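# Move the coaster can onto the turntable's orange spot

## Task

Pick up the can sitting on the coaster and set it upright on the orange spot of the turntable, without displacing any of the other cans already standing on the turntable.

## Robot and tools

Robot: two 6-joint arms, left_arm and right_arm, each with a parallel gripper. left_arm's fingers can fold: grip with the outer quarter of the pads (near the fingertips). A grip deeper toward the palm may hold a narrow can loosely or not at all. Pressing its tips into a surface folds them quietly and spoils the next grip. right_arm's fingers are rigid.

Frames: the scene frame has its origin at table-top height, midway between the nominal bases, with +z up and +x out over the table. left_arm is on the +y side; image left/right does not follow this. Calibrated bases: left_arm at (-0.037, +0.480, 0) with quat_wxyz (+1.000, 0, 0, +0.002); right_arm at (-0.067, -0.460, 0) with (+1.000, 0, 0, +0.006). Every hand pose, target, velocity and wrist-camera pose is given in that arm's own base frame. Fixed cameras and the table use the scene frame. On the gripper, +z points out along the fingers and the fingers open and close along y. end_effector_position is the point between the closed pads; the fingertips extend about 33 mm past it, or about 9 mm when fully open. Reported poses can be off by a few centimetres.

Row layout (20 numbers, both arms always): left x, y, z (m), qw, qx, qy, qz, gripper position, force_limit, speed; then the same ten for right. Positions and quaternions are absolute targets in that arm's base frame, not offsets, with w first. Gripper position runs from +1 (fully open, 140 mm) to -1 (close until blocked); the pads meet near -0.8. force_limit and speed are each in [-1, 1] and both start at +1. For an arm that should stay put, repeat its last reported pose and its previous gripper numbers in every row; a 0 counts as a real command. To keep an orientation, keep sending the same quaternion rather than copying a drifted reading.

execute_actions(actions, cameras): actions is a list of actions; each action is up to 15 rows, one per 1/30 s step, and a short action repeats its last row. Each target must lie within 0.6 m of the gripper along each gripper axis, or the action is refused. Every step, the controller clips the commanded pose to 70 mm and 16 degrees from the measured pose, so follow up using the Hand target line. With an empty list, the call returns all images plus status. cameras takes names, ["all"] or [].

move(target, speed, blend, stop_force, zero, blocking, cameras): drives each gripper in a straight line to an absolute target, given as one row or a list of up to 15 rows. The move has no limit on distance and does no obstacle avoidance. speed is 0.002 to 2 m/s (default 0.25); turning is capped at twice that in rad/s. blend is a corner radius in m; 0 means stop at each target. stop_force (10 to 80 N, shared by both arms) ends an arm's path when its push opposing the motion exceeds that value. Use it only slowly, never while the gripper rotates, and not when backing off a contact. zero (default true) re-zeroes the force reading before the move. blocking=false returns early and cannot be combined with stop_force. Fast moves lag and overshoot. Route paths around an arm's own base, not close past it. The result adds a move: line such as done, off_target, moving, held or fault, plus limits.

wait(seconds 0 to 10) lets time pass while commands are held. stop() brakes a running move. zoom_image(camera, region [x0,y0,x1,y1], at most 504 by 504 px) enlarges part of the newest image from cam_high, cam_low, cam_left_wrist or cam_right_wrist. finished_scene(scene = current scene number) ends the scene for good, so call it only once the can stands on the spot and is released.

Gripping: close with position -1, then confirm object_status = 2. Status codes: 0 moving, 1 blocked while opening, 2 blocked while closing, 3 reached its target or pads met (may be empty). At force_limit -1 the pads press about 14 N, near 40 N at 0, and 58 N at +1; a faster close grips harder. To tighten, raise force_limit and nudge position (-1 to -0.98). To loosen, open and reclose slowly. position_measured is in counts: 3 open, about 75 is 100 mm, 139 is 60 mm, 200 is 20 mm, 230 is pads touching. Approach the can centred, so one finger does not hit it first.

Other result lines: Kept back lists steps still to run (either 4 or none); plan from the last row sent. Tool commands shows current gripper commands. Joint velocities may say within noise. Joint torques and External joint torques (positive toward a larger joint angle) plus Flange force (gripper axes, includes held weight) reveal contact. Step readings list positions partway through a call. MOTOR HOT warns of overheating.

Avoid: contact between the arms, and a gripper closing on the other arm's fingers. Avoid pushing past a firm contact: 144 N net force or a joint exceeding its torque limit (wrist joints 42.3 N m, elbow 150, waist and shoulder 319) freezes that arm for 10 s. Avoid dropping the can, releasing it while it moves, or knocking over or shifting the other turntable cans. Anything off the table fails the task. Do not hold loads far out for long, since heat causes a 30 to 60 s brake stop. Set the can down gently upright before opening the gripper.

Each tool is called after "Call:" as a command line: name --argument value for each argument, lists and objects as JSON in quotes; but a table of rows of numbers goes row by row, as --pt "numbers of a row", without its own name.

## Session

Call:
execute_actions --actions '[]'

Call:
wait --seconds 1 --cameras '["cam_high"]'

Scene clock: 0.00 s.
left_arm: end_effector_position=(+0.5517, +0.0246, +0.2918) position_measured=3 object_status=3 end_effector_quat_wxyz=(-0.199, +0.655, +0.076, +0.725) | right_arm: end_effector_position=(+0.7512, +0.8062, +0.3968) position_measured=3 object_status=3 end_effector_quat_wxyz=(+0.624, -0.575, -0.427, -0.312)
Joint positions: left_arm=[-0.513 0.096 2.673 2.249 1.466 -1.128] | right_arm=[0.498 0.742 1.202 1.667 1.262 0.083]
Joint velocities: within noise
Joint torques (N m): no reading
External joint torques (N m): no reading
Flange force (N): no reading
Hand target: left_arm +0.5517, +0.0246, +0.2918; -0.199, +0.655, +0.076, +0.725 | right_arm +0.7512, +0.8062, +0.3968; +0.624, -0.575, -0.427, -0.312
Tool commands: left_gripper/position=+1.0 left_gripper/force_limit=+1.0 left_gripper/speed=+1.0 right_gripper/position=+1.0 right_gripper/force_limit=+1.0 right_gripper/speed=+1.0
camera_calibration:
cam_left_wrist: T_world_to_cam=[[0.401639, -0.899608, -0.171438, -0.14154], [-0.255562, 0.0696645, -0.964279, 0.424237], [0.879417, 0.431105, -0.201926, -0.286624], [0, 0, 0, 1]] pos_world=[0.417329, -0.0333197, 0.326941]
cam_right_wrist: T_world_to_cam=[[0.873325, 0.127751, -0.470088, -0.566612], [-0.371791, -0.44873, -0.812658, 0.967221], [-0.314761, 0.884489, -0.344391, -0.201573], [0, 0, 0, 1]] pos_world=[0.790993, 0.684696, 0.450242]

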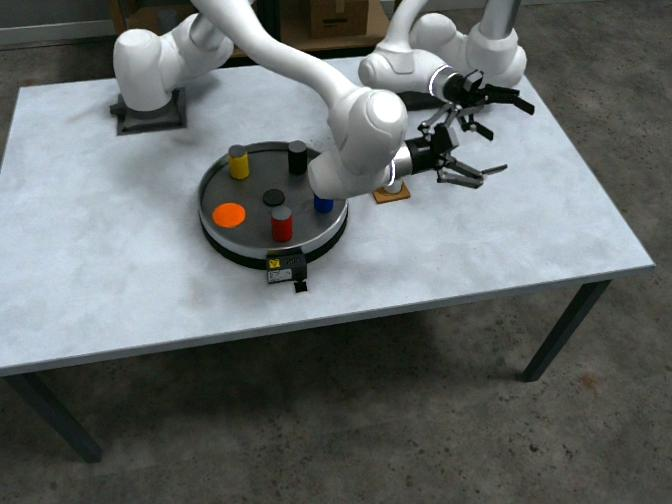

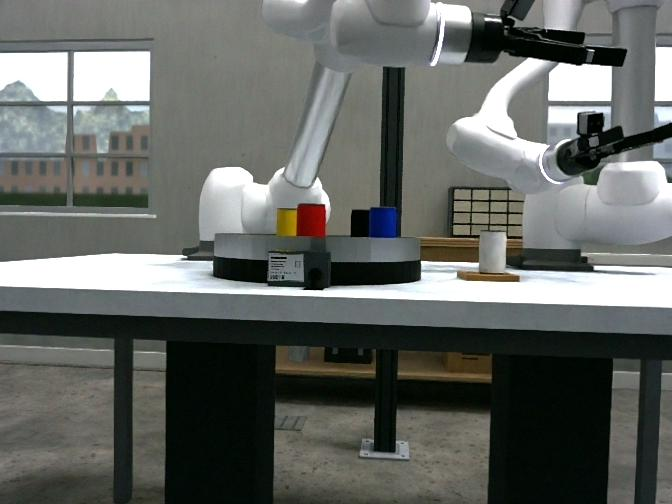

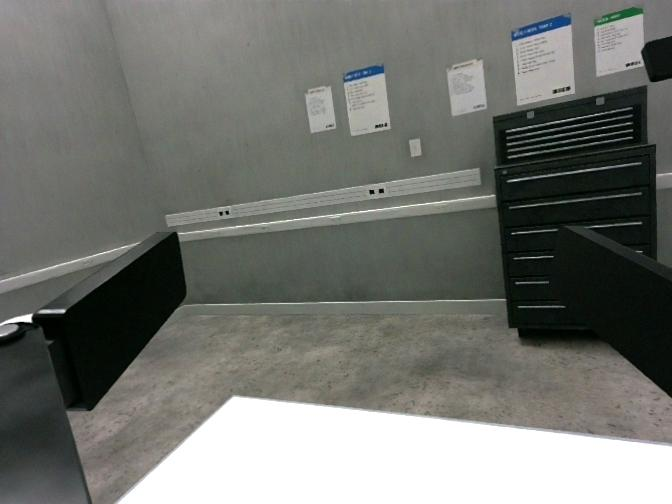

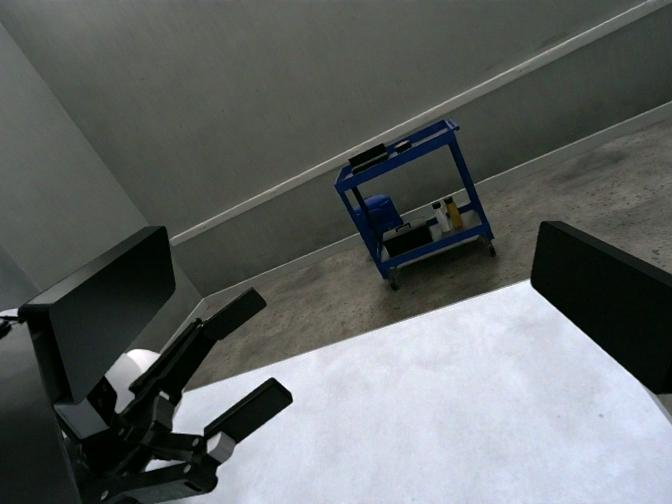

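Scene clock: 1.00 s.
left_arm: end_effector_position=(+0.5517, +0.0246, +0.2918) position_measured=3 object_status=3 end_effector_quat_wxyz=(-0.199, +0.655, +0.076, +0.725) | right_arm: end_effector_position=(+0.7512, +0.8062, +0.3968) position_measured=3 object_status=3 end_effector_quat_wxyz=(+0.624, -0.575, -0.427, -0.312)
Joint positions: left_arm=[-0.513 0.096 2.673 2.249 1.466 -1.128] | right_arm=[0.498 0.742 1.202 1.667 1.262 0.083]
Joint torques (N m): left_arm=[-3.47 -28.14 -19.18 -0.03 2.73 0.17] | right_arm=[-0.68 -114.24 -39.82 1.53 0.9 0.33]
External joint torques (N m): left_arm=[3.46 -2.28 -1.05 -0.19 -0.12 -0.18] | right_arm=[0.49 3.57 -1.42 0.46 0.1 -0.36]
Flange force (N): left_arm=[5.4 -9.8 10.1] | right_arm=[2.2 8.3 3.9]
Hand target: left_arm +0.5517, +0.0246, +0.2918; -0.199, +0.655, +0.076, +0.725 | right_arm +0.7512, +0.8062, +0.3968; +0.624, -0.575, -0.427, -0.312
Tool commands: left_gripper/position=+1.0 left_gripper/force_limit=+1.0 left_gripper/speed=+1.0 right_gripper/position=+1.0 right_gripper/force_limit=+1.0 right_gripper/speed=+1.0
wait: 1.00 s; at rest by 0.17 s
Images, in order (width x height): cam_high 672x504.

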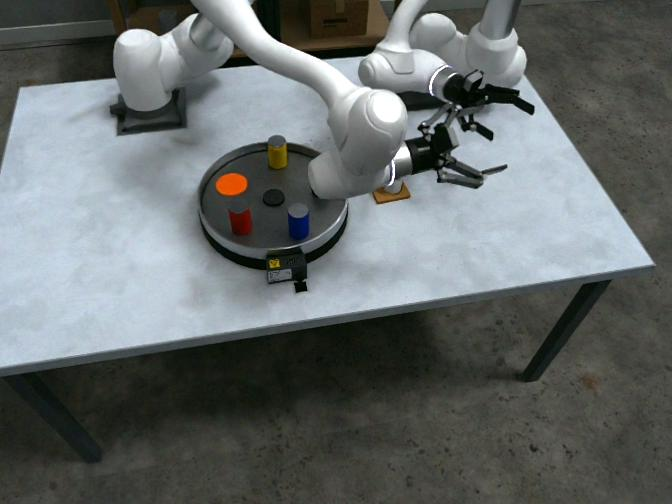

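Call:
move --target '[0.5517,0.0246,0.2918,-0.199,0.655,0.076,0.725,1,1,1,0.515,0.68,0.29,0,-0.803,-0.596,0,1,1,1]' --speed 0.35 --cameras '["all"]'

Scene clock: 4.37 s.
left_arm: end_effector_position=(+0.5517, +0.0246, +0.2918) position_measured=3 object_status=3 end_effector_quat_wxyz=(-0.199, +0.655, +0.076, +0.725) | right_arm: end_effector_position=(+0.5151, +0.6800, +0.2900) position_measured=3 object_status=3 end_effector_quat_wxyz=(+0.000, +0.803, +0.596, +0.000)
Joint positions: left_arm=[-0.512 0.098 2.674 2.25 1.468 -1.13] | right_arm=[0.882 0.502 1.201 0 1.439 1.176]
Joint torques (N m): left_arm=[-3.65 -28 -19.01 -0.05 2.76 0.26] | right_arm=[-0.97 -92.58 -40.12 3.91 -0.22 0.35]
External joint torques (N m): left_arm=[3.66 -2.53 -1.28 -0.18 -0.16 -0.27] | right_arm=[1.04 1.46 -1.41 0.36 0.16 -0.36]
Flange force (N): left_arm=[6.0 -10.4 10.9] | right_arm=[6.3 1.5 -2.0]
Hand target: left_arm +0.5517, +0.0246, +0.2918; -0.199, +0.655, +0.076, +0.725 | right_arm +0.5150, +0.6800, +0.2900; +0.000, +0.803, +0.596, +0.000
Off the commanded pose: left_arm 0.000 m, 0 deg | right_arm 0.000 m, 0 deg.
move: done
camera_calibration:
cam_left_wrist: T_world_to_cam=[[0.401539, -0.899817, -0.170577, -0.141714], [-0.254275, 0.0693964, -0.964639, 0.423702], [0.879836, 0.430713, -0.200935, -0.2872], [0, 0, 0, 1]] pos_world=[0.417329, -0.0332186, 0.326837]
cam_right_wrist: T_world_to_cam=[[0.950063, -0.311728, 0.0143647, -0.275675], [-0.296215, -0.886389, 0.355768, 0.655839], [-0.09817, -0.342257, -0.934464, 0.692771], [0, 0, 0, 1]] pos_world=[0.524188, 0.732499, 0.418003]

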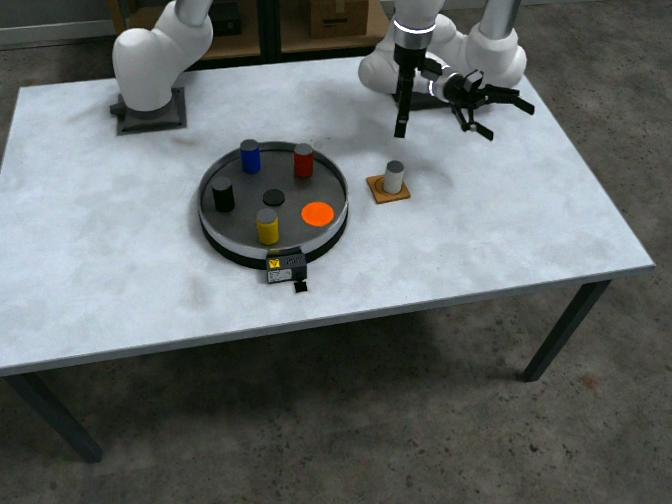

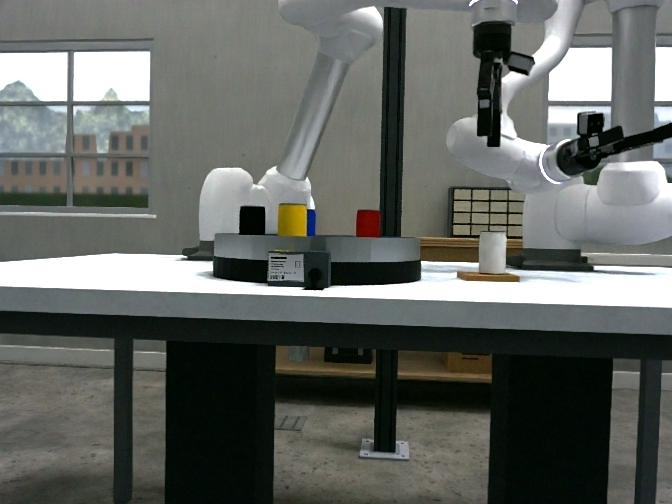

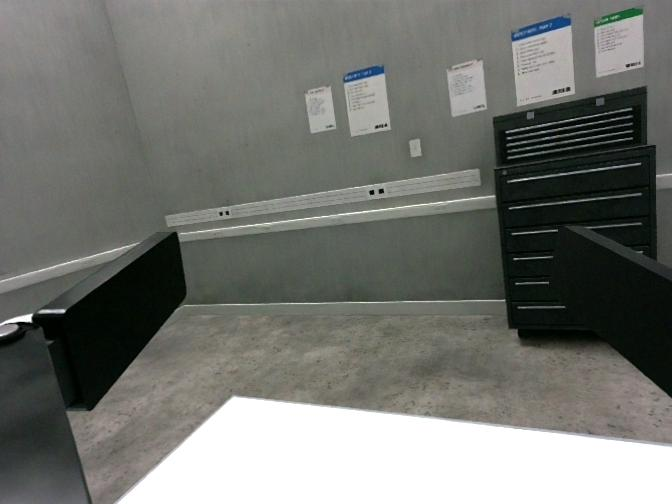

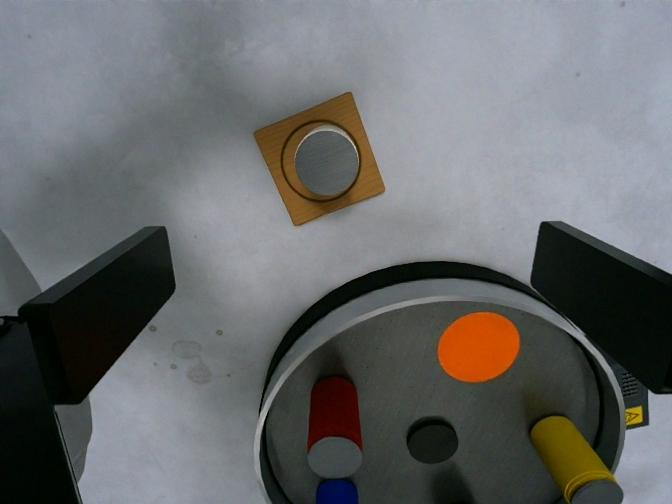

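Call:
move --pt "0.5517 0.0246 0.2918 -0.199 0.655 0.076 0.725 1 1 1 0.509 0.69 0.18 0 0.803 0.596 0 0.5 -0.2 0 0.5" --pt "0 0 0 0 0 0 0 0 0 0 0 0 0 0 0 0 0 0 0 0"


Call:
move --pt "0.5517 0.0246 0.2918 -0.199 0.655 0.076 0.725 1 1 1 0.509 0.69 0.17 0 0.803 0.596 0 0.4 -0.2 0" --pt "0.5517 0.0246 0.2918 -0.199 0.655 0.076 0.725 1 1 1 0.509 0.69 0.09 0 0.803 0.596 0 0.4 -0.2 0" --pt "0.5517 0.0246 0.2918 -0.199 0.655 0.076 0.725 1 1 1 0.509 0.69 0.09 0 0.803 0.596 0 -1 -0.2 -1" --speed '[0.25,0.12,0.12]' --blend '[0.02,0,0]'

Call:
wait --seconds 0.8 --cameras '["cam_right_wrist","cam_low"]'

Scene clock: 6.40 s.
left_arm: end_effector_position=(+0.5517, +0.0246, +0.2918) position_measured=3 object_status=3 end_effector_quat_wxyz=(-0.199, +0.655, +0.076, +0.725) | right_arm: end_effector_position=(+0.5089, +0.6899, +0.1012) position_measured=78 object_status=3 end_effector_quat_wxyz=(+0.000, +0.803, +0.596, +0.000)
Joint positions: left_arm=[-0.512 0.098 2.674 2.25 1.468 -1.13] | right_arm=[0.895 0.596 1.403 0 1.143 1.189]
Joint torques (N m): left_arm=[-3.8 -28.22 -18.76 0 2.83 0.21] | right_arm=[-0.58 -97.81 -36.47 3.57 -0.12 0.31]
External joint torques (N m): left_arm=[3.78 -2.21 -1.5 -0.22 -0.23 -0.22] | right_arm=[0.49 2.57 -1.55 0.34 0.04 -0.31]
Flange force (N): left_arm=[5.3 -9.9 11.7] | right_arm=[7.4 2.4 0.4]
Hand target: left_arm +0.5517, +0.0246, +0.2918; -0.199, +0.655, +0.076, +0.725 | right_arm +0.5089, +0.6899, +0.1012; +0.000, +0.803, +0.596, +0.000
Tool commands: left_gripper/position=+1.0 left_gripper/force_limit=+1.0 left_gripper/speed=+1.0 right_gripper/position=+0.4 right_gripper/force_limit=-0.2 right_gripper/speed=+0.0
Off the commanded pose: left_arm 0.000 m, 0 deg | right_arm 0.011 m, 0 deg.
move: held (right_arm; a check stopped the path); path passed 2 of 3 targets; target 3's new numbers were not sent; limits=held
pose unreachable (right arm): on one or more control steps of this call, first in action 0 (counted from 0), this arm could not follow its commanded pose, so it was not sent that pose on those steps. It may still have moved: this result reports where it is.
cause: moving toward the commanded pose would bring a part of the arm too close to another arm (a part of this arm just beyond joint 4 (forearm roll) and a part of the left arm just beyond its joint 4 (forearm roll), 6 mm apart when this arm was first held).

Scene clock: 7.20 s.
left_arm: end_effector_position=(+0.5517, +0.0246, +0.2918) position_measured=3 object_status=3 end_effector_quat_wxyz=(-0.199, +0.655, +0.076, +0.725) | right_arm: end_effector_position=(+0.5089, +0.6899, +0.1012) position_measured=78 object_status=3 end_effector_quat_wxyz=(+0.000, +0.803, +0.596, +0.000)
Joint positions: left_arm=[-0.512 0.098 2.674 2.25 1.468 -1.13] | right_arm=[0.895 0.596 1.402 0 1.143 1.189]
Joint torques (N m): left_arm=[-4.11 -28.2 -19.02 -0.1 2.84 0.26] | right_arm=[-1.02 -98.3 -36.51 3.54 -0.2 0.39]
External joint torques (N m): left_arm=[4.07 -2.17 -1.16 -0.12 -0.23 -0.26] | right_arm=[0.73 2.7 -1.53 0.37 0.14 -0.39]
Flange force (N): left_arm=[4.5 -11.1 12.4] | right_arm=[7.7 2.3 0.4]
Hand target: left_arm +0.5517, +0.0246, +0.2918; -0.199, +0.655, +0.076, +0.725 | right_arm +0.5089, +0.6899, +0.1012; +0.000, +0.803, +0.596, +0.000
Tool commands: left_gripper/position=+1.0 left_gripper/force_limit=+1.0 left_gripper/speed=+1.0 right_gripper/position=+0.4 right_gripper/force_limit=-0.2 right_gripper/speed=+0.0
Off the commanded pose: left_arm 0.000 m, 0 deg | right_arm 0.011 m, 0 deg.
wait: 0.80 s; at rest by 0.17 s
camera_calibration:
cam_right_wrist: T_world_to_cam=[[0.950098, -0.31162, 0.0143916, -0.264186], [-0.296103, -0.886346, 0.355968, 0.72984], [-0.0981709, -0.342466, -0.934387, 0.519272], [0, 0, 0, 1]] pos_world=[0.518088, 0.742398, 0.229203]
Images, in order (width x height): cam_low 672x504, cam_right_wrist 672x504.

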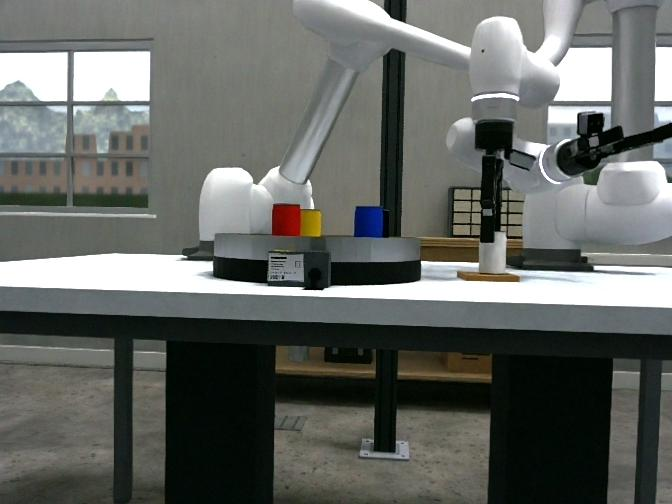

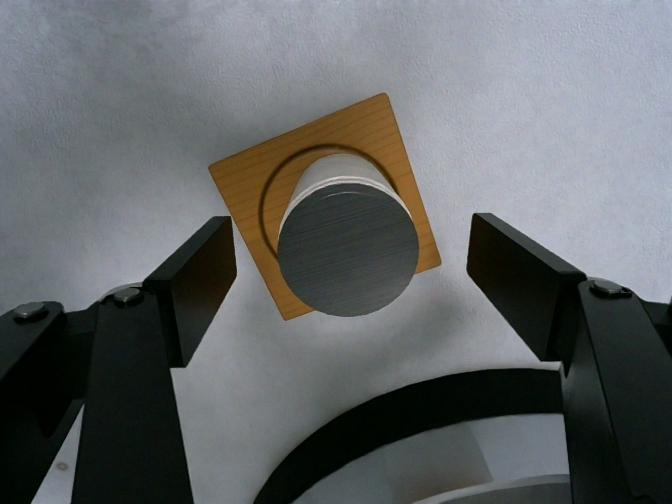

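Call:
move --target '[0.5517,0.0246,0.2918,-0.199,0.655,0.076,0.725,1,1,1,0.5089,0.6899,0.1013,0,0.803,0.596,0,-1,-0.2,-1]'

Call:
wait --seconds 0.8 --cameras '["cam_right_wrist","cam_low"]'

Scene clock: 9.23 s.
left_arm: end_effector_position=(+0.5517, +0.0246, +0.2918) position_measured=3 object_status=3 end_effector_quat_wxyz=(-0.199, +0.655, +0.076, +0.725) | right_arm: end_effector_position=(+0.5089, +0.6899, +0.1013) position_measured=152 object_status=0 end_effector_quat_wxyz=(+0.000, +0.803, +0.596, +0.000)
Joint positions: left_arm=[-0.512 0.098 2.674 2.25 1.468 -1.13] | right_arm=[0.895 0.596 1.403 0 1.143 1.189]
Joint torques (N m): left_arm=[-3.49 -28.02 -18.9 -0.03 2.81 0.21] | right_arm=[-1.13 -93.7 -34.2 3.52 -0.26 0.33]
External joint torques (N m): left_arm=[3.6 -2.59 -1.16 -0.22 -0.21 -0.22] | right_arm=[0.97 -1.51 -3.48 0.36 0.22 -0.33]
Flange force (N): left_arm=[6.4 -10.4 10.5] | right_arm=[6.6 1.6 -4.2]
Hand target: left_arm +0.5517, +0.0246, +0.2918; -0.199, +0.655, +0.076, +0.725 | right_arm +0.5089, +0.6899, +0.1013; +0.000, +0.803, +0.596, +0.000
Off the commanded pose: left_arm 0.000 m, 0 deg | right_arm 0.000 m, 0 deg.
move: done

Scene clock: 10.03 s.
left_arm: end_effector_position=(+0.5517, +0.0246, +0.2918) position_measured=3 object_status=3 end_effector_quat_wxyz=(-0.199, +0.655, +0.076, +0.725) | right_arm: end_effector_position=(+0.5089, +0.6899, +0.1013) position_measured=152 object_status=2 end_effector_quat_wxyz=(+0.000, +0.803, +0.596, +0.000)
Joint positions: left_arm=[-0.512 0.098 2.674 2.25 1.468 -1.13] | right_arm=[0.895 0.596 1.403 0 1.143 1.189]
Joint torques (N m): left_arm=[-4.31 -28.28 -18.8 0.01 2.79 0.22] | right_arm=[-0.99 -92.72 -34.22 3.49 -0.26 0.27]
External joint torques (N m): left_arm=[4.33 -2.4 -1.53 -0.23 -0.18 -0.23] | right_arm=[0.94 -3.02 -3.82 0.42 0.2 -0.27]
Flange force (N): left_arm=[5.4 -11.4 13.2] | right_arm=[5.3 1.1 -5.5]
Hand target: left_arm +0.5517, +0.0246, +0.2918; -0.199, +0.655, +0.076, +0.725 | right_arm +0.5089, +0.6899, +0.1013; +0.000, +0.803, +0.596, +0.000
Tool commands: left_gripper/position=+1.0 left_gripper/force_limit=+1.0 left_gripper/speed=+1.0 right_gripper/position=-1.0 right_gripper/force_limit=-0.2 right_gripper/speed=-1.0
Off the commanded pose: left_arm 0.000 m, 0 deg | right_arm 0.000 m, 0 deg.
wait: 0.80 s; at rest by 0.17 s
camera_calibration:
cam_right_wrist: T_world_to_cam=[[0.950101, -0.311615, 0.0143214, -0.264082], [-0.296094, -0.886429, 0.35577, 0.729878], [-0.0981684, -0.342258, -0.934464, 0.519217], [0, 0, 0, 1]] pos_world=[0.517988, 0.742399, 0.229303]
Images, in order (width x height): cam_low 672x504, cam_right_wrist 672x504.

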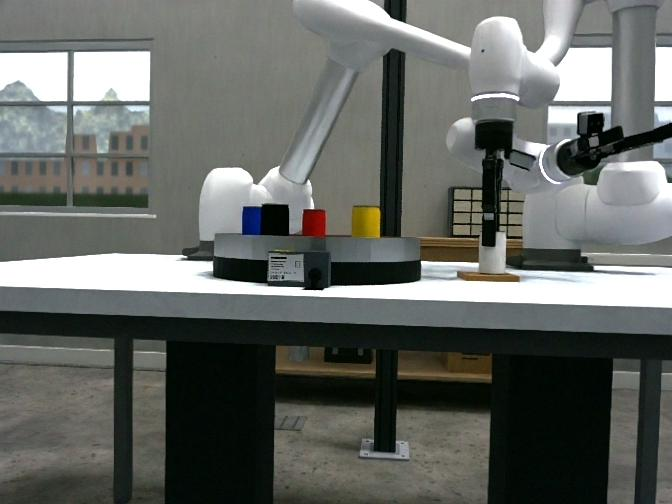

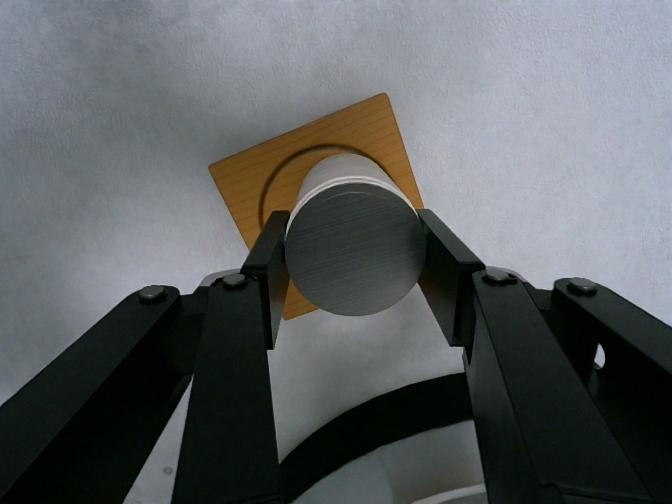

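Call:
move --pt "0.5517 0.0246 0.2918 -0.199 0.655 0.076 0.725 1 1 1 0.5089 0.6899 0.2 0 0.803 0.596 0 -1 -0.2 -1" --pt "0.5517 0.0246 0.2918 -0.199 0.655 0.076 0.725 1 1 1 0.51 0.6 0.32 0 0.803 0.596 0 -1 -0.2 -1" --pt "0.5517 0.0246 0.2918 -0.199 0.655 0.076 0.725 1 1 1 0.52 0.35 0.33 0 0.803 0.596 0 -1 -0.2 -1" --blend '[0.05,0.05,0]' --speed '[0.15,0.25,0.25]' --cameras '["cam_right_wrist", "cam_low"]'

Call:
wait --seconds 1 --cameras '["cam_right_wrist"]'

Call:
wait --seconds 1.5 --cameras '["cam_right_wrist"]'

Call:
wait --seconds 1.5 --cameras '["cam_right_wrist"]'

Call:
wait --seconds 1.5 --cameras '["cam_right_wrist"]'

Scene clock: 12.97 s.
left_arm: end_effector_position=(+0.5517, +0.0246, +0.2918) position_measured=3 object_status=3 end_effector_quat_wxyz=(-0.199, +0.655, +0.076, +0.725) | right_arm: end_effector_position=(+0.5200, +0.3501, +0.3300) position_measured=152 object_status=2 end_effector_quat_wxyz=(+0.000, +0.803, +0.596, +0.000)
Joint positions: left_arm=[-0.512 0.098 2.674 2.25 1.468 -1.13] | right_arm=[0.537 0.124 1.636 0 1.381 0.831]
Joint torques (N m): left_arm=[-3.61 -28.37 -18.97 -0.06 2.81 0.23] | right_arm=[-1.65 -55.17 -40.66 3.9 -0.14 0.32]
External joint torques (N m): left_arm=[3.65 -2.12 -1.37 -0.17 -0.21 -0.24] | right_arm=[1.6 1.7 -0.11 0.3 0.1 -0.32]
Flange force (N): left_arm=[4.9 -9.7 11.3] | right_arm=[3.7 0.3 0.2]
Hand target: left_arm +0.5517, +0.0246, +0.2918; -0.199, +0.655, +0.076, +0.725 | right_arm +0.5200, +0.3500, +0.3300; +0.000, +0.803, +0.596, +0.000
Off the commanded pose: left_arm 0.000 m, 0 deg | right_arm 0.000 m, 0 deg.
move: done; blend cut to 0.0493 m at target 1
camera_calibration:
cam_right_wrist: T_world_to_cam=[[0.950132, -0.31152, 0.014318, -0.383873], [-0.295996, -0.886427, 0.355855, 0.350447], [-0.0981642, -0.342348, -0.934431, 0.617611], [0, 0, 0, 1]] pos_world=[0.529087, 0.402499, 0.457903]
Images, in order (width x height): cam_low 672x504, cam_right_wrist 672x504.

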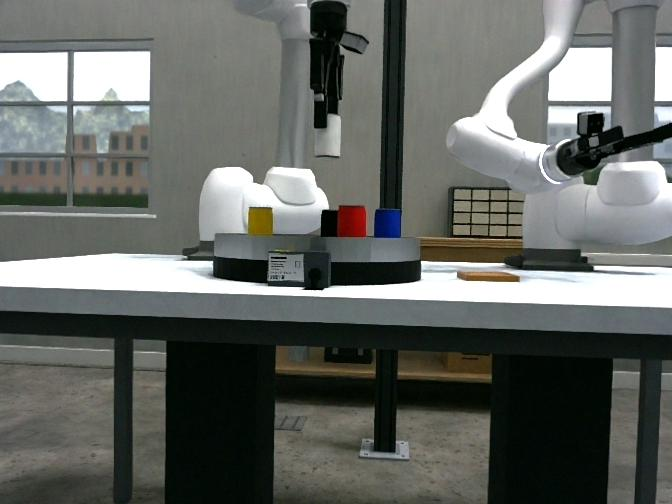

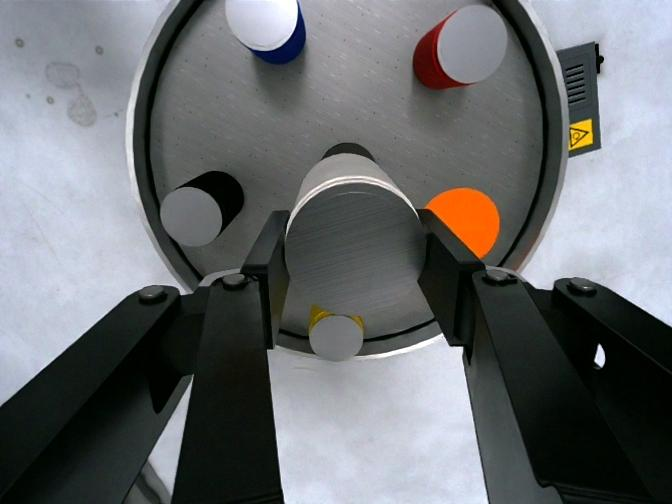

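Scene clock: 13.97 s.
left_arm: end_effector_position=(+0.5517, +0.0246, +0.2918) position_measured=3 object_status=3 end_effector_quat_wxyz=(-0.199, +0.655, +0.076, +0.725) | right_arm: end_effector_position=(+0.5200, +0.3500, +0.3300) position_measured=152 object_status=2 end_effector_quat_wxyz=(+0.000, +0.803, +0.596, +0.000)
Joint positions: left_arm=[-0.512 0.098 2.674 2.25 1.468 -1.13] | right_arm=[0.537 0.124 1.636 0 1.381 0.831]
Joint torques (N m): left_arm=[-3.37 -27.97 -18.84 -0.03 2.82 0.2] | right_arm=[-0.75 -55.16 -40.58 3.91 -0.19 0.27]
External joint torques (N m): left_arm=[3.38 -2.47 -1.43 -0.2 -0.22 -0.21] | right_arm=[0.83 1.21 -0.39 0.33 0.15 -0.27]
Flange force (N): left_arm=[6.4 -9.5 10.3] | right_arm=[2.7 1.0 -0.5]
Hand target: left_arm +0.5517, +0.0246, +0.2918; -0.199, +0.655, +0.076, +0.725 | right_arm +0.5200, +0.3500, +0.3300; +0.000, +0.803, +0.596, +0.000
Tool commands: left_gripper/position=+1.0 left_gripper/force_limit=+1.0 left_gripper/speed=+1.0 right_gripper/position=-1.0 right_gripper/force_limit=-0.2 right_gripper/speed=-1.0
Off the commanded pose: left_arm 0.000 m, 0 deg | right_arm 0.000 m, 0 deg.
wait: 1.00 s; at rest by 0.17 s
camera_calibration:
cam_right_wrist: T_world_to_cam=[[0.950094, -0.311632, 0.0143609, -0.383828], [-0.296115, -0.886389, 0.355853, 0.350495], [-0.0981657, -0.342346, -0.934432, 0.617611], [0, 0, 0, 1]] pos_world=[0.529088, 0.402499, 0.457903]
Images, in order (width x height): cam_right_wrist 672x504.

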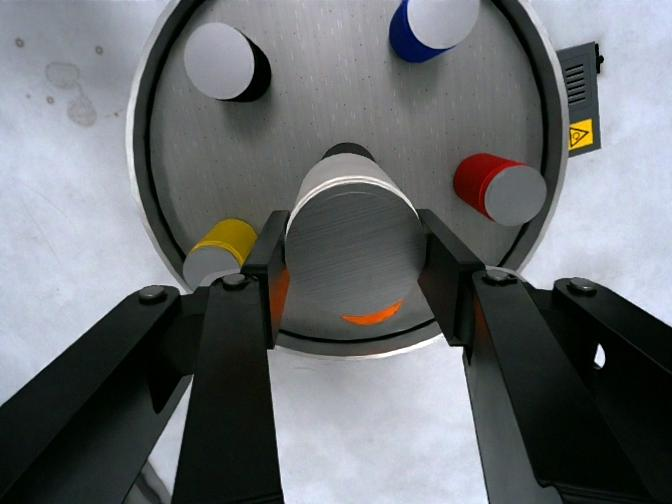

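Scene clock: 15.47 s.
left_arm: end_effector_position=(+0.5517, +0.0246, +0.2918) position_measured=3 object_status=3 end_effector_quat_wxyz=(-0.199, +0.655, +0.076, +0.725) | right_arm: end_effector_position=(+0.5200, +0.3500, +0.3300) position_measured=152 object_status=2 end_effector_quat_wxyz=(+0.000, +0.803, +0.596, +0.000)
Joint positions: left_arm=[-0.512 0.098 2.674 2.25 1.468 -1.13] | right_arm=[0.537 0.124 1.636 0 1.381 0.831]
Joint torques (N m): left_arm=[-3.97 -27.89 -19 -0.01 2.81 0.15] | right_arm=[-0.98 -55.45 -40.51 3.9 -0.13 0.34]
External joint torques (N m): left_arm=[4.01 -2.57 -1.33 -0.22 -0.2 -0.16] | right_arm=[0.85 2.75 -0.08 0.29 0.08 -0.34]
Flange force (N): left_arm=[6.3 -11.1 11.9] | right_arm=[4.1 2.3 0.6]
Hand target: left_arm +0.5517, +0.0246, +0.2918; -0.199, +0.655, +0.076, +0.725 | right_arm +0.5200, +0.3500, +0.3300; +0.000, +0.803, +0.596, +0.000
Tool commands: left_gripper/position=+1.0 left_gripper/force_limit=+1.0 left_gripper/speed=+1.0 right_gripper/position=-1.0 right_gripper/force_limit=-0.2 right_gripper/speed=-1.0
Off the commanded pose: left_arm 0.000 m, 0 deg | right_arm 0.000 m, 0 deg.
wait: 1.50 s; at rest by 0.17 s
camera_calibration:
cam_right_wrist: T_world_to_cam=[[0.950094, -0.311632, 0.0143609, -0.383828], [-0.296115, -0.886389, 0.355853, 0.350495], [-0.0981657, -0.342346, -0.934432, 0.617611], [0, 0, 0, 1]] pos_world=[0.529088, 0.402499, 0.457903]
Images, in order (width x height): cam_right_wrist 672x504.

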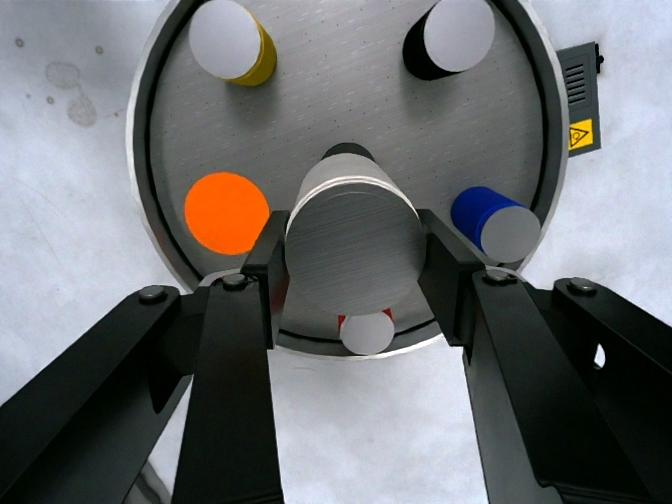

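Scene clock: 16.97 s.
left_arm: end_effector_position=(+0.5517, +0.0246, +0.2918) position_measured=3 object_status=3 end_effector_quat_wxyz=(-0.199, +0.655, +0.076, +0.725) | right_arm: end_effector_position=(+0.5200, +0.3500, +0.3300) position_measured=152 object_status=2 end_effector_quat_wxyz=(+0.000, +0.803, +0.596, +0.000)
Joint positions: left_arm=[-0.512 0.098 2.674 2.25 1.468 -1.13] | right_arm=[0.537 0.124 1.636 0 1.381 0.831]
Joint torques (N m): left_arm=[-4.27 -27.76 -18.87 0.01 2.76 0.24] | right_arm=[-0.44 -55.08 -40.53 3.91 -0.17 0.34]
External joint torques (N m): left_arm=[4.23 -2.74 -1.36 -0.23 -0.16 -0.25] | right_arm=[0.38 1.96 -0.44 0.33 0.11 -0.34]
Flange force (N): left_arm=[6.4 -11.8 12.4] | right_arm=[3.1 2.4 -0.2]
Hand target: left_arm +0.5517, +0.0246, +0.2918; -0.199, +0.655, +0.076, +0.725 | right_arm +0.5200, +0.3500, +0.3300; +0.000, +0.803, +0.596, +0.000
Tool commands: left_gripper/position=+1.0 left_gripper/force_limit=+1.0 left_gripper/speed=+1.0 right_gripper/position=-1.0 right_gripper/force_limit=-0.2 right_gripper/speed=-1.0
Off the commanded pose: left_arm 0.000 m, 0 deg | right_arm 0.000 m, 0 deg.
wait: 1.50 s; at rest by 0.17 s
camera_calibration:
cam_right_wrist: T_world_to_cam=[[0.950094, -0.311632, 0.0143609, -0.383828], [-0.296115, -0.886389, 0.355853, 0.350495], [-0.0981657, -0.342346, -0.934432, 0.617611], [0, 0, 0, 1]] pos_world=[0.529088, 0.402499, 0.457903]
Images, in order (width x height): cam_right_wrist 672x504.

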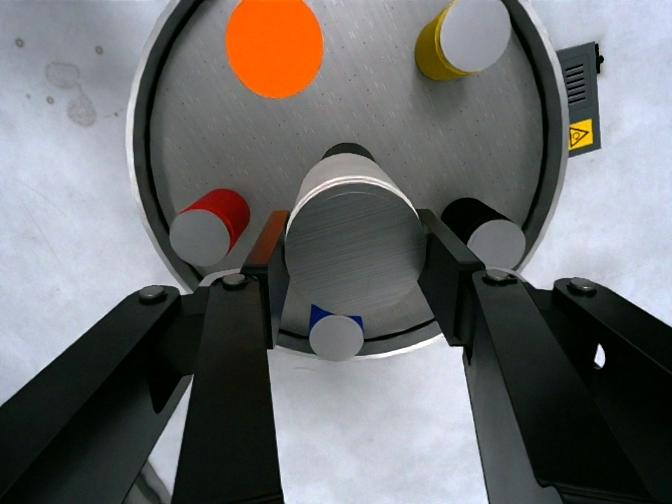

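Scene clock: 18.47 s.
left_arm: end_effector_position=(+0.5517, +0.0246, +0.2918) position_measured=3 object_status=3 end_effector_quat_wxyz=(-0.199, +0.655, +0.076, +0.725) | right_arm: end_effector_position=(+0.5200, +0.3500, +0.3300) position_measured=152 object_status=2 end_effector_quat_wxyz=(+0.000, +0.803, +0.596, +0.000)
Joint positions: left_arm=[-0.512 0.098 2.674 2.25 1.468 -1.13] | right_arm=[0.537 0.124 1.636 0 1.381 0.831]
Joint torques (N m): left_arm=[-3.75 -27.76 -18.91 0.01 2.84 0.19] | right_arm=[-0.78 -55.09 -40.54 3.93 -0.21 0.37]
External joint torques (N m): left_arm=[3.78 -2.76 -1.36 -0.24 -0.24 -0.2] | right_arm=[0.78 1.81 -0.11 0.26 0.18 -0.37]
Flange force (N): left_arm=[7.1 -10.8 11.2] | right_arm=[2.9 1.5 0.1]
Hand target: left_arm +0.5517, +0.0246, +0.2918; -0.199, +0.655, +0.076, +0.725 | right_arm +0.5200, +0.3500, +0.3300; +0.000, +0.803, +0.596, +0.000
Tool commands: left_gripper/position=+1.0 left_gripper/force_limit=+1.0 left_gripper/speed=+1.0 right_gripper/position=-1.0 right_gripper/force_limit=-0.2 right_gripper/speed=-1.0
Off the commanded pose: left_arm 0.000 m, 0 deg | right_arm 0.000 m, 0 deg.
wait: 1.50 s; at rest by 0.17 s
camera_calibration:
cam_right_wrist: T_world_to_cam=[[0.950094, -0.311632, 0.0143609, -0.383828], [-0.296115, -0.886389, 0.355853, 0.350495], [-0.0981657, -0.342346, -0.934432, 0.617611], [0, 0, 0, 1]] pos_world=[0.529088, 0.402499, 0.457903]
Images, in order (width x height): cam_right_wrist 672x504.

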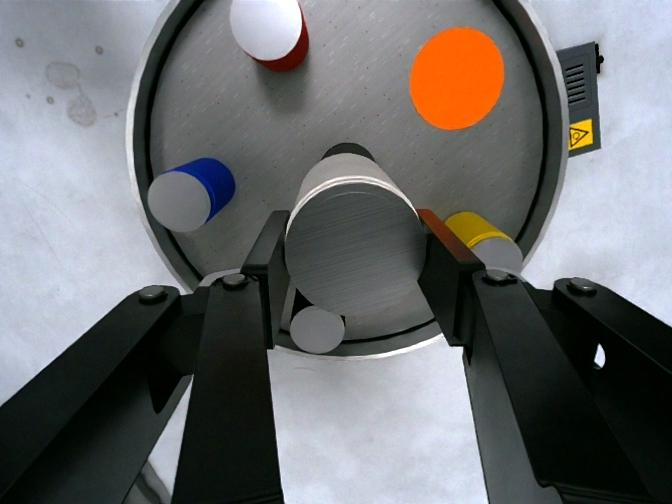

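Call:
move --target '[0.5517,0.0246,0.2918,-0.199,0.655,0.076,0.725,1,1,1,0.4056,0.3925,0.26,0,0.803,0.596,0,-1,-0.2,-1]'

Scene clock: 20.03 s.
left_arm: end_effector_position=(+0.5517, +0.0246, +0.2918) position_measured=3 object_status=3 end_effector_quat_wxyz=(-0.199, +0.655, +0.076, +0.725) | right_arm: end_effector_position=(+0.4057, +0.3925, +0.2600) position_measured=152 object_status=2 end_effector_quat_wxyz=(+0.000, +0.803, +0.596, +0.000)
Joint positions: left_arm=[-0.512 0.098 2.674 2.25 1.468 -1.13] | right_arm=[0.708 0.055 1.842 0 1.245 1.002]
Joint torques (N m): left_arm=[-3.85 -27.74 -19.09 -0.04 2.78 0.2] | right_arm=[-0.87 -45.87 -39.51 3.76 -0.22 0.33]
External joint torques (N m): left_arm=[3.8 -2.59 -1.1 -0.17 -0.18 -0.21] | right_arm=[0.82 0.93 0.01 0.31 0.16 -0.33]
Flange force (N): left_arm=[6.2 -11.0 11.1] | right_arm=[1.8 0.0 0.2]
Hand target: left_arm +0.5517, +0.0246, +0.2918; -0.199, +0.655, +0.076, +0.725 | right_arm +0.4056, +0.3925, +0.2600; +0.000, +0.803, +0.596, +0.000
Off the commanded pose: left_arm 0.000 m, 0 deg | right_arm 0.000 m, 0 deg.
move: done

Call:
wait --seconds 2.03

Call:
move --pt "0.5517 0.0246 0.2918 -0.199 0.655 0.076 0.725 1 1 1 0.442 0.4358 0.236 0 0.803 0.596 0 -1 -0.2 -1" --pt "0.5517 0.0246 0.2918 -0.199 0.655 0.076 0.725 1 1 1 0.494 0.459 0.212 0 0.803 0.596 0 -1 -0.2 -1" --pt "0.5517 0.0246 0.2918 -0.199 0.655 0.076 0.725 1 1 1 0.551 0.459 0.188 0 0.803 0.596 0 -1 -0.2 -1" --pt "0.5517 0.0246 0.2918 -0.199 0.655 0.076 0.725 1 1 1 0.603 0.4358 0.17 0 0.803 0.596 0 -1 -0.2 -1" --pt "0.5517 0.0246 0.2918 -0.199 0.655 0.076 0.725 1 1 1 0.6411 0.3935 0.165 0 0.803 0.596 0 -1 -0.2 -1" --pt "0.5517 0.0246 0.2918 -0.199 0.655 0.076 0.725 1 1 1 0.6587 0.3393 0.165 0 0.803 0.596 0 -1 -0.2 -1" --pt "0.5517 0.0246 0.2918 -0.199 0.655 0.076 0.725 1 1 1 0.6528 0.2827 0.165 0 0.803 0.596 0 -1 -0.2 -1" --pt "0.5517 0.0246 0.2918 -0.199 0.655 0.076 0.725 1 1 1 0.6243 0.2333 0.165 0 0.803 0.596 0 -1 -0.2 -1" --pt "0.5517 0.0246 0.2918 -0.199 0.655 0.076 0.725 1 1 1 0.5782 0.1998 0.165 0 0.803 0.596 0 -1 -0.2 -1" --pt "0.5517 0.0246 0.2918 -0.199 0.655 0.076 0.725 1 1 1 0.5225 0.188 0.165 0 0.803 0.596 0 -1 -0.2 -1" --pt "0.5517 0.0246 0.2918 -0.199 0.655 0.076 0.725 1 1 1 0.4668 0.1998 0.165 0 0.803 0.596 0 -1 -0.2 -1" --pt "0.5517 0.0246 0.2918 -0.199 0.655 0.076 0.725 1 1 1 0.4207 0.2333 0.165 0 0.803 0.596 0 -1 -0.2 -1" --pt "0.5517 0.0246 0.2918 -0.199 0.655 0.076 0.725 1 1 1 0.3922 0.2827 0.165 0 0.803 0.596 0 -1 -0.2 -1" --pt "0.5517 0.0246 0.2918 -0.199 0.655 0.076 0.725 1 1 1 0.3863 0.3393 0.165 0 0.803 0.596 0 -1 -0.2 -1" --pt "0.5517 0.0246 0.2918 -0.199 0.655 0.076 0.725 1 1 1 0.4039 0.3935 0.165 0 0.803 0.596 0 -1 -0.2 -1" --speed '[0.137,0.137,0.137,0.133,0.1275,0.127,0.127,0.127,0.127,0.127,0.127,0.127,0.127,0.127,0.127]' --blend 0.025 --blocking false --cameras '["cam_right_wrist"]'

Call:
wait --seconds 2 --cameras '["cam_right_wrist","cam_high"]'

Scene clock: 22.53 s.
left_arm: end_effector_position=(+0.5517, +0.0246, +0.2918) position_measured=3 object_status=3 end_effector_quat_wxyz=(-0.199, +0.655, +0.076, +0.725) | right_arm: end_effector_position=(+0.4056, +0.3925, +0.2600) position_measured=152 object_status=2 end_effector_quat_wxyz=(+0.000, +0.803, +0.596, +0.000)
Joint positions: left_arm=[-0.512 0.098 2.674 2.25 1.468 -1.13] | right_arm=[0.708 0.055 1.842 0 1.245 1.002]
Joint torques (N m): left_arm=[-3.67 -28.7 -19.11 -0.03 2.75 0.22] | right_arm=[-0.61 -46.01 -39.03 3.76 -0.2 0.29]
External joint torques (N m): left_arm=[3.59 -1.64 -1.08 -0.19 -0.16 -0.22] | right_arm=[0.67 0.7 -0.47 0.32 0.16 -0.29]
Flange force (N): left_arm=[3.2 -9.2 10.9] | right_arm=[2.0 0.4 -0.5]
Hand target: left_arm +0.5517, +0.0246, +0.2918; -0.199, +0.655, +0.076, +0.725 | right_arm +0.4056, +0.3925, +0.2600; +0.000, +0.803, +0.596, +0.000
Tool commands: left_gripper/position=+1.0 left_gripper/force_limit=+1.0 left_gripper/speed=+1.0 right_gripper/position=-1.0 right_gripper/force_limit=-0.2 right_gripper/speed=-1.0
Off the commanded pose: left_arm 0.000 m, 0 deg | right_arm 0.000 m, 0 deg.
wait: 2.03 s; at rest from the start

Scene clock: 23.03 s.
left_arm: end_effector_position=(+0.5517, +0.0246, +0.2918) position_measured=3 object_status=3 end_effector_quat_wxyz=(-0.199, +0.655, +0.076, +0.725) | right_arm: end_effector_position=(+0.4389, +0.4299, +0.2385) position_measured=152 object_status=2 end_effector_quat_wxyz=(+0.000, +0.803, +0.596, +0.000) end_effector_velocity=(+0.093, +0.081, -0.054) end_effector_angular_velocity=(+0.000, +0.001, -0.001)
Joint positions: left_arm=[-0.512 0.098 2.674 2.25 1.468 -1.13] | right_arm=[0.719 0.145 1.782 0 1.214 1.013]
Joint velocities: left_arm=[within noise] | right_arm=[0 0.223 -0.159 0 -0.063 0]
Joint torques (N m): left_arm=[-3.89 -27.9 -19.16 -0.06 2.71 0.22] | right_arm=[-1.66 -48.83 -39.83 3.67 -0.18 0.33]
External joint torques (N m): left_arm=[3.88 -2.45 -1.06 -0.17 -0.11 -0.22] | right_arm=[1.14 -3.6 0.91 0.33 0.11 -0.33]
Flange force (N): left_arm=[5.4 -11.0 11.3] | right_arm=[-5.6 -4.6 -1.1]
Hand target: left_arm +0.5517, +0.0246, +0.2918; -0.199, +0.655, +0.076, +0.725 | right_arm +0.4457, +0.4352, +0.2348; +0.000, +0.803, +0.596, +0.000
Tool commands: left_gripper/position=+1.0 left_gripper/force_limit=+1.0 left_gripper/speed=+1.0 right_gripper/position=-1.0 right_gripper/force_limit=-0.2 right_gripper/speed=-1.0
Off the commanded pose: left_arm 0.000 m, 0 deg | right_arm 0.089 m, 0 deg.
move: running; path passed 0 of 15 targets
camera_calibration:
cam_right_wrist: T_world_to_cam=[[0.95011, -0.311583, 0.0144107, -0.28061], [-0.296099, -0.886438, 0.355742, 0.429921], [-0.0980693, -0.342261, -0.934473, 0.551434], [0, 0, 0, 1]] pos_world=[0.447988, 0.482399, 0.366403]
Images, in order (width x height): cam_right_wrist 672x504.

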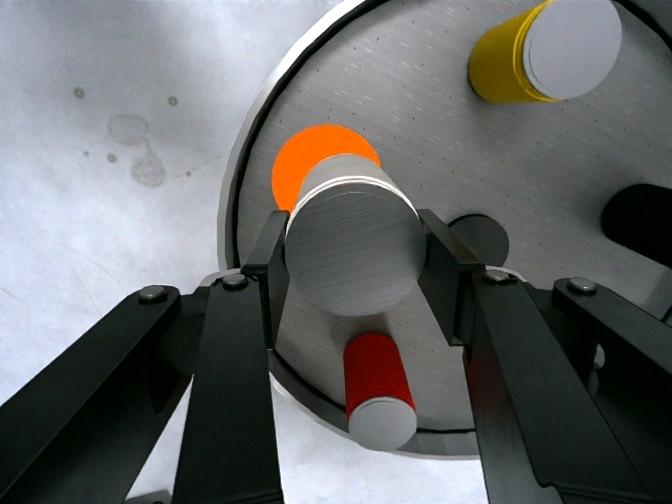

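Scene clock: 25.03 s.
left_arm: end_effector_position=(+0.5517, +0.0246, +0.2918) position_measured=3 object_status=3 end_effector_quat_wxyz=(-0.199, +0.655, +0.076, +0.725) | right_arm: end_effector_position=(+0.6470, +0.3749, +0.1649) position_measured=152 object_status=2 end_effector_quat_wxyz=(+0.000, +0.803, +0.596, +0.000) end_effector_velocity=(+0.044, -0.118, +0.001) end_effector_angular_velocity=(+0.003, -0.002, +0.000)
Joint positions: left_arm=[-0.512 0.098 2.674 2.25 1.468 -1.13] | right_arm=[0.479 0.392 1.599 0 1.151 0.773]
Joint velocities: left_arm=[within noise] | right_arm=[-0.167 -0.033 0.047 0.002 -0.016 -0.167]
Joint torques (N m): left_arm=[-3.82 -28.14 -18.95 0.04 2.74 0.25] | right_arm=[1.25 -79.08 -37.02 3.55 -0.37 0.55]
External joint torques (N m): left_arm=[3.86 -2.5 -1.35 -0.27 -0.13 -0.26] | right_arm=[-1.22 0.74 -0.94 0.37 0.35 -0.55]
Flange force (N): left_arm=[5.8 -10.5 11.3] | right_arm=[0.7 3.9 -1.0]
Hand target: left_arm +0.5517, +0.0246, +0.2918; -0.199, +0.655, +0.076, +0.725 | right_arm +0.6496, +0.3671, +0.1650; +0.000, +0.803, +0.596, +0.000
Tool commands: left_gripper/position=+1.0 left_gripper/force_limit=+1.0 left_gripper/speed=+1.0 right_gripper/position=-1.0 right_gripper/force_limit=-0.2 right_gripper/speed=-1.0
Off the commanded pose: left_arm 0.000 m, 0 deg | right_arm 0.244 m, 0 deg.
earlier move: running; path passed 5 of 15 targets
wait: 2.00 s; no rest
camera_calibration:
cam_right_wrist: T_world_to_cam=[[0.95007, -0.311704, 0.0144236, -0.494395], [-0.296192, -0.886317, 0.355966, 0.469028], [-0.0981721, -0.342465, -0.934388, 0.484414], [0, 0, 0, 1]] pos_world=[0.656188, 0.427498, 0.292803]
Images, in order (width x height): cam_high 672x504, cam_right_wrist 672x504.

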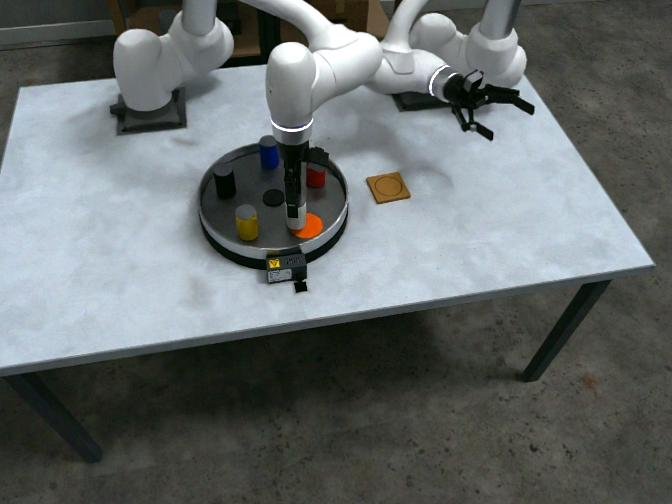

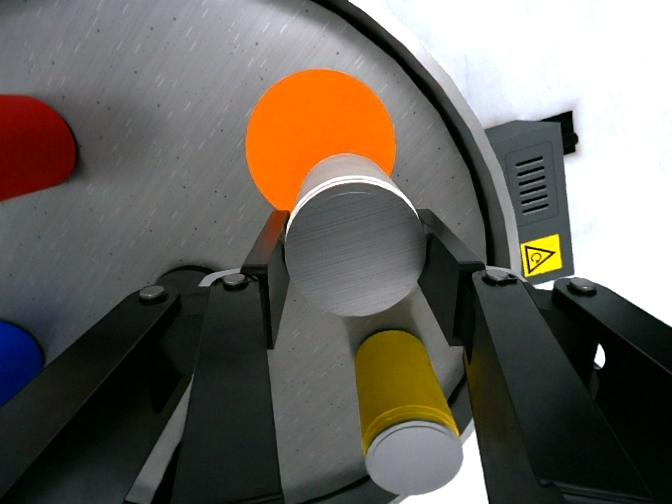

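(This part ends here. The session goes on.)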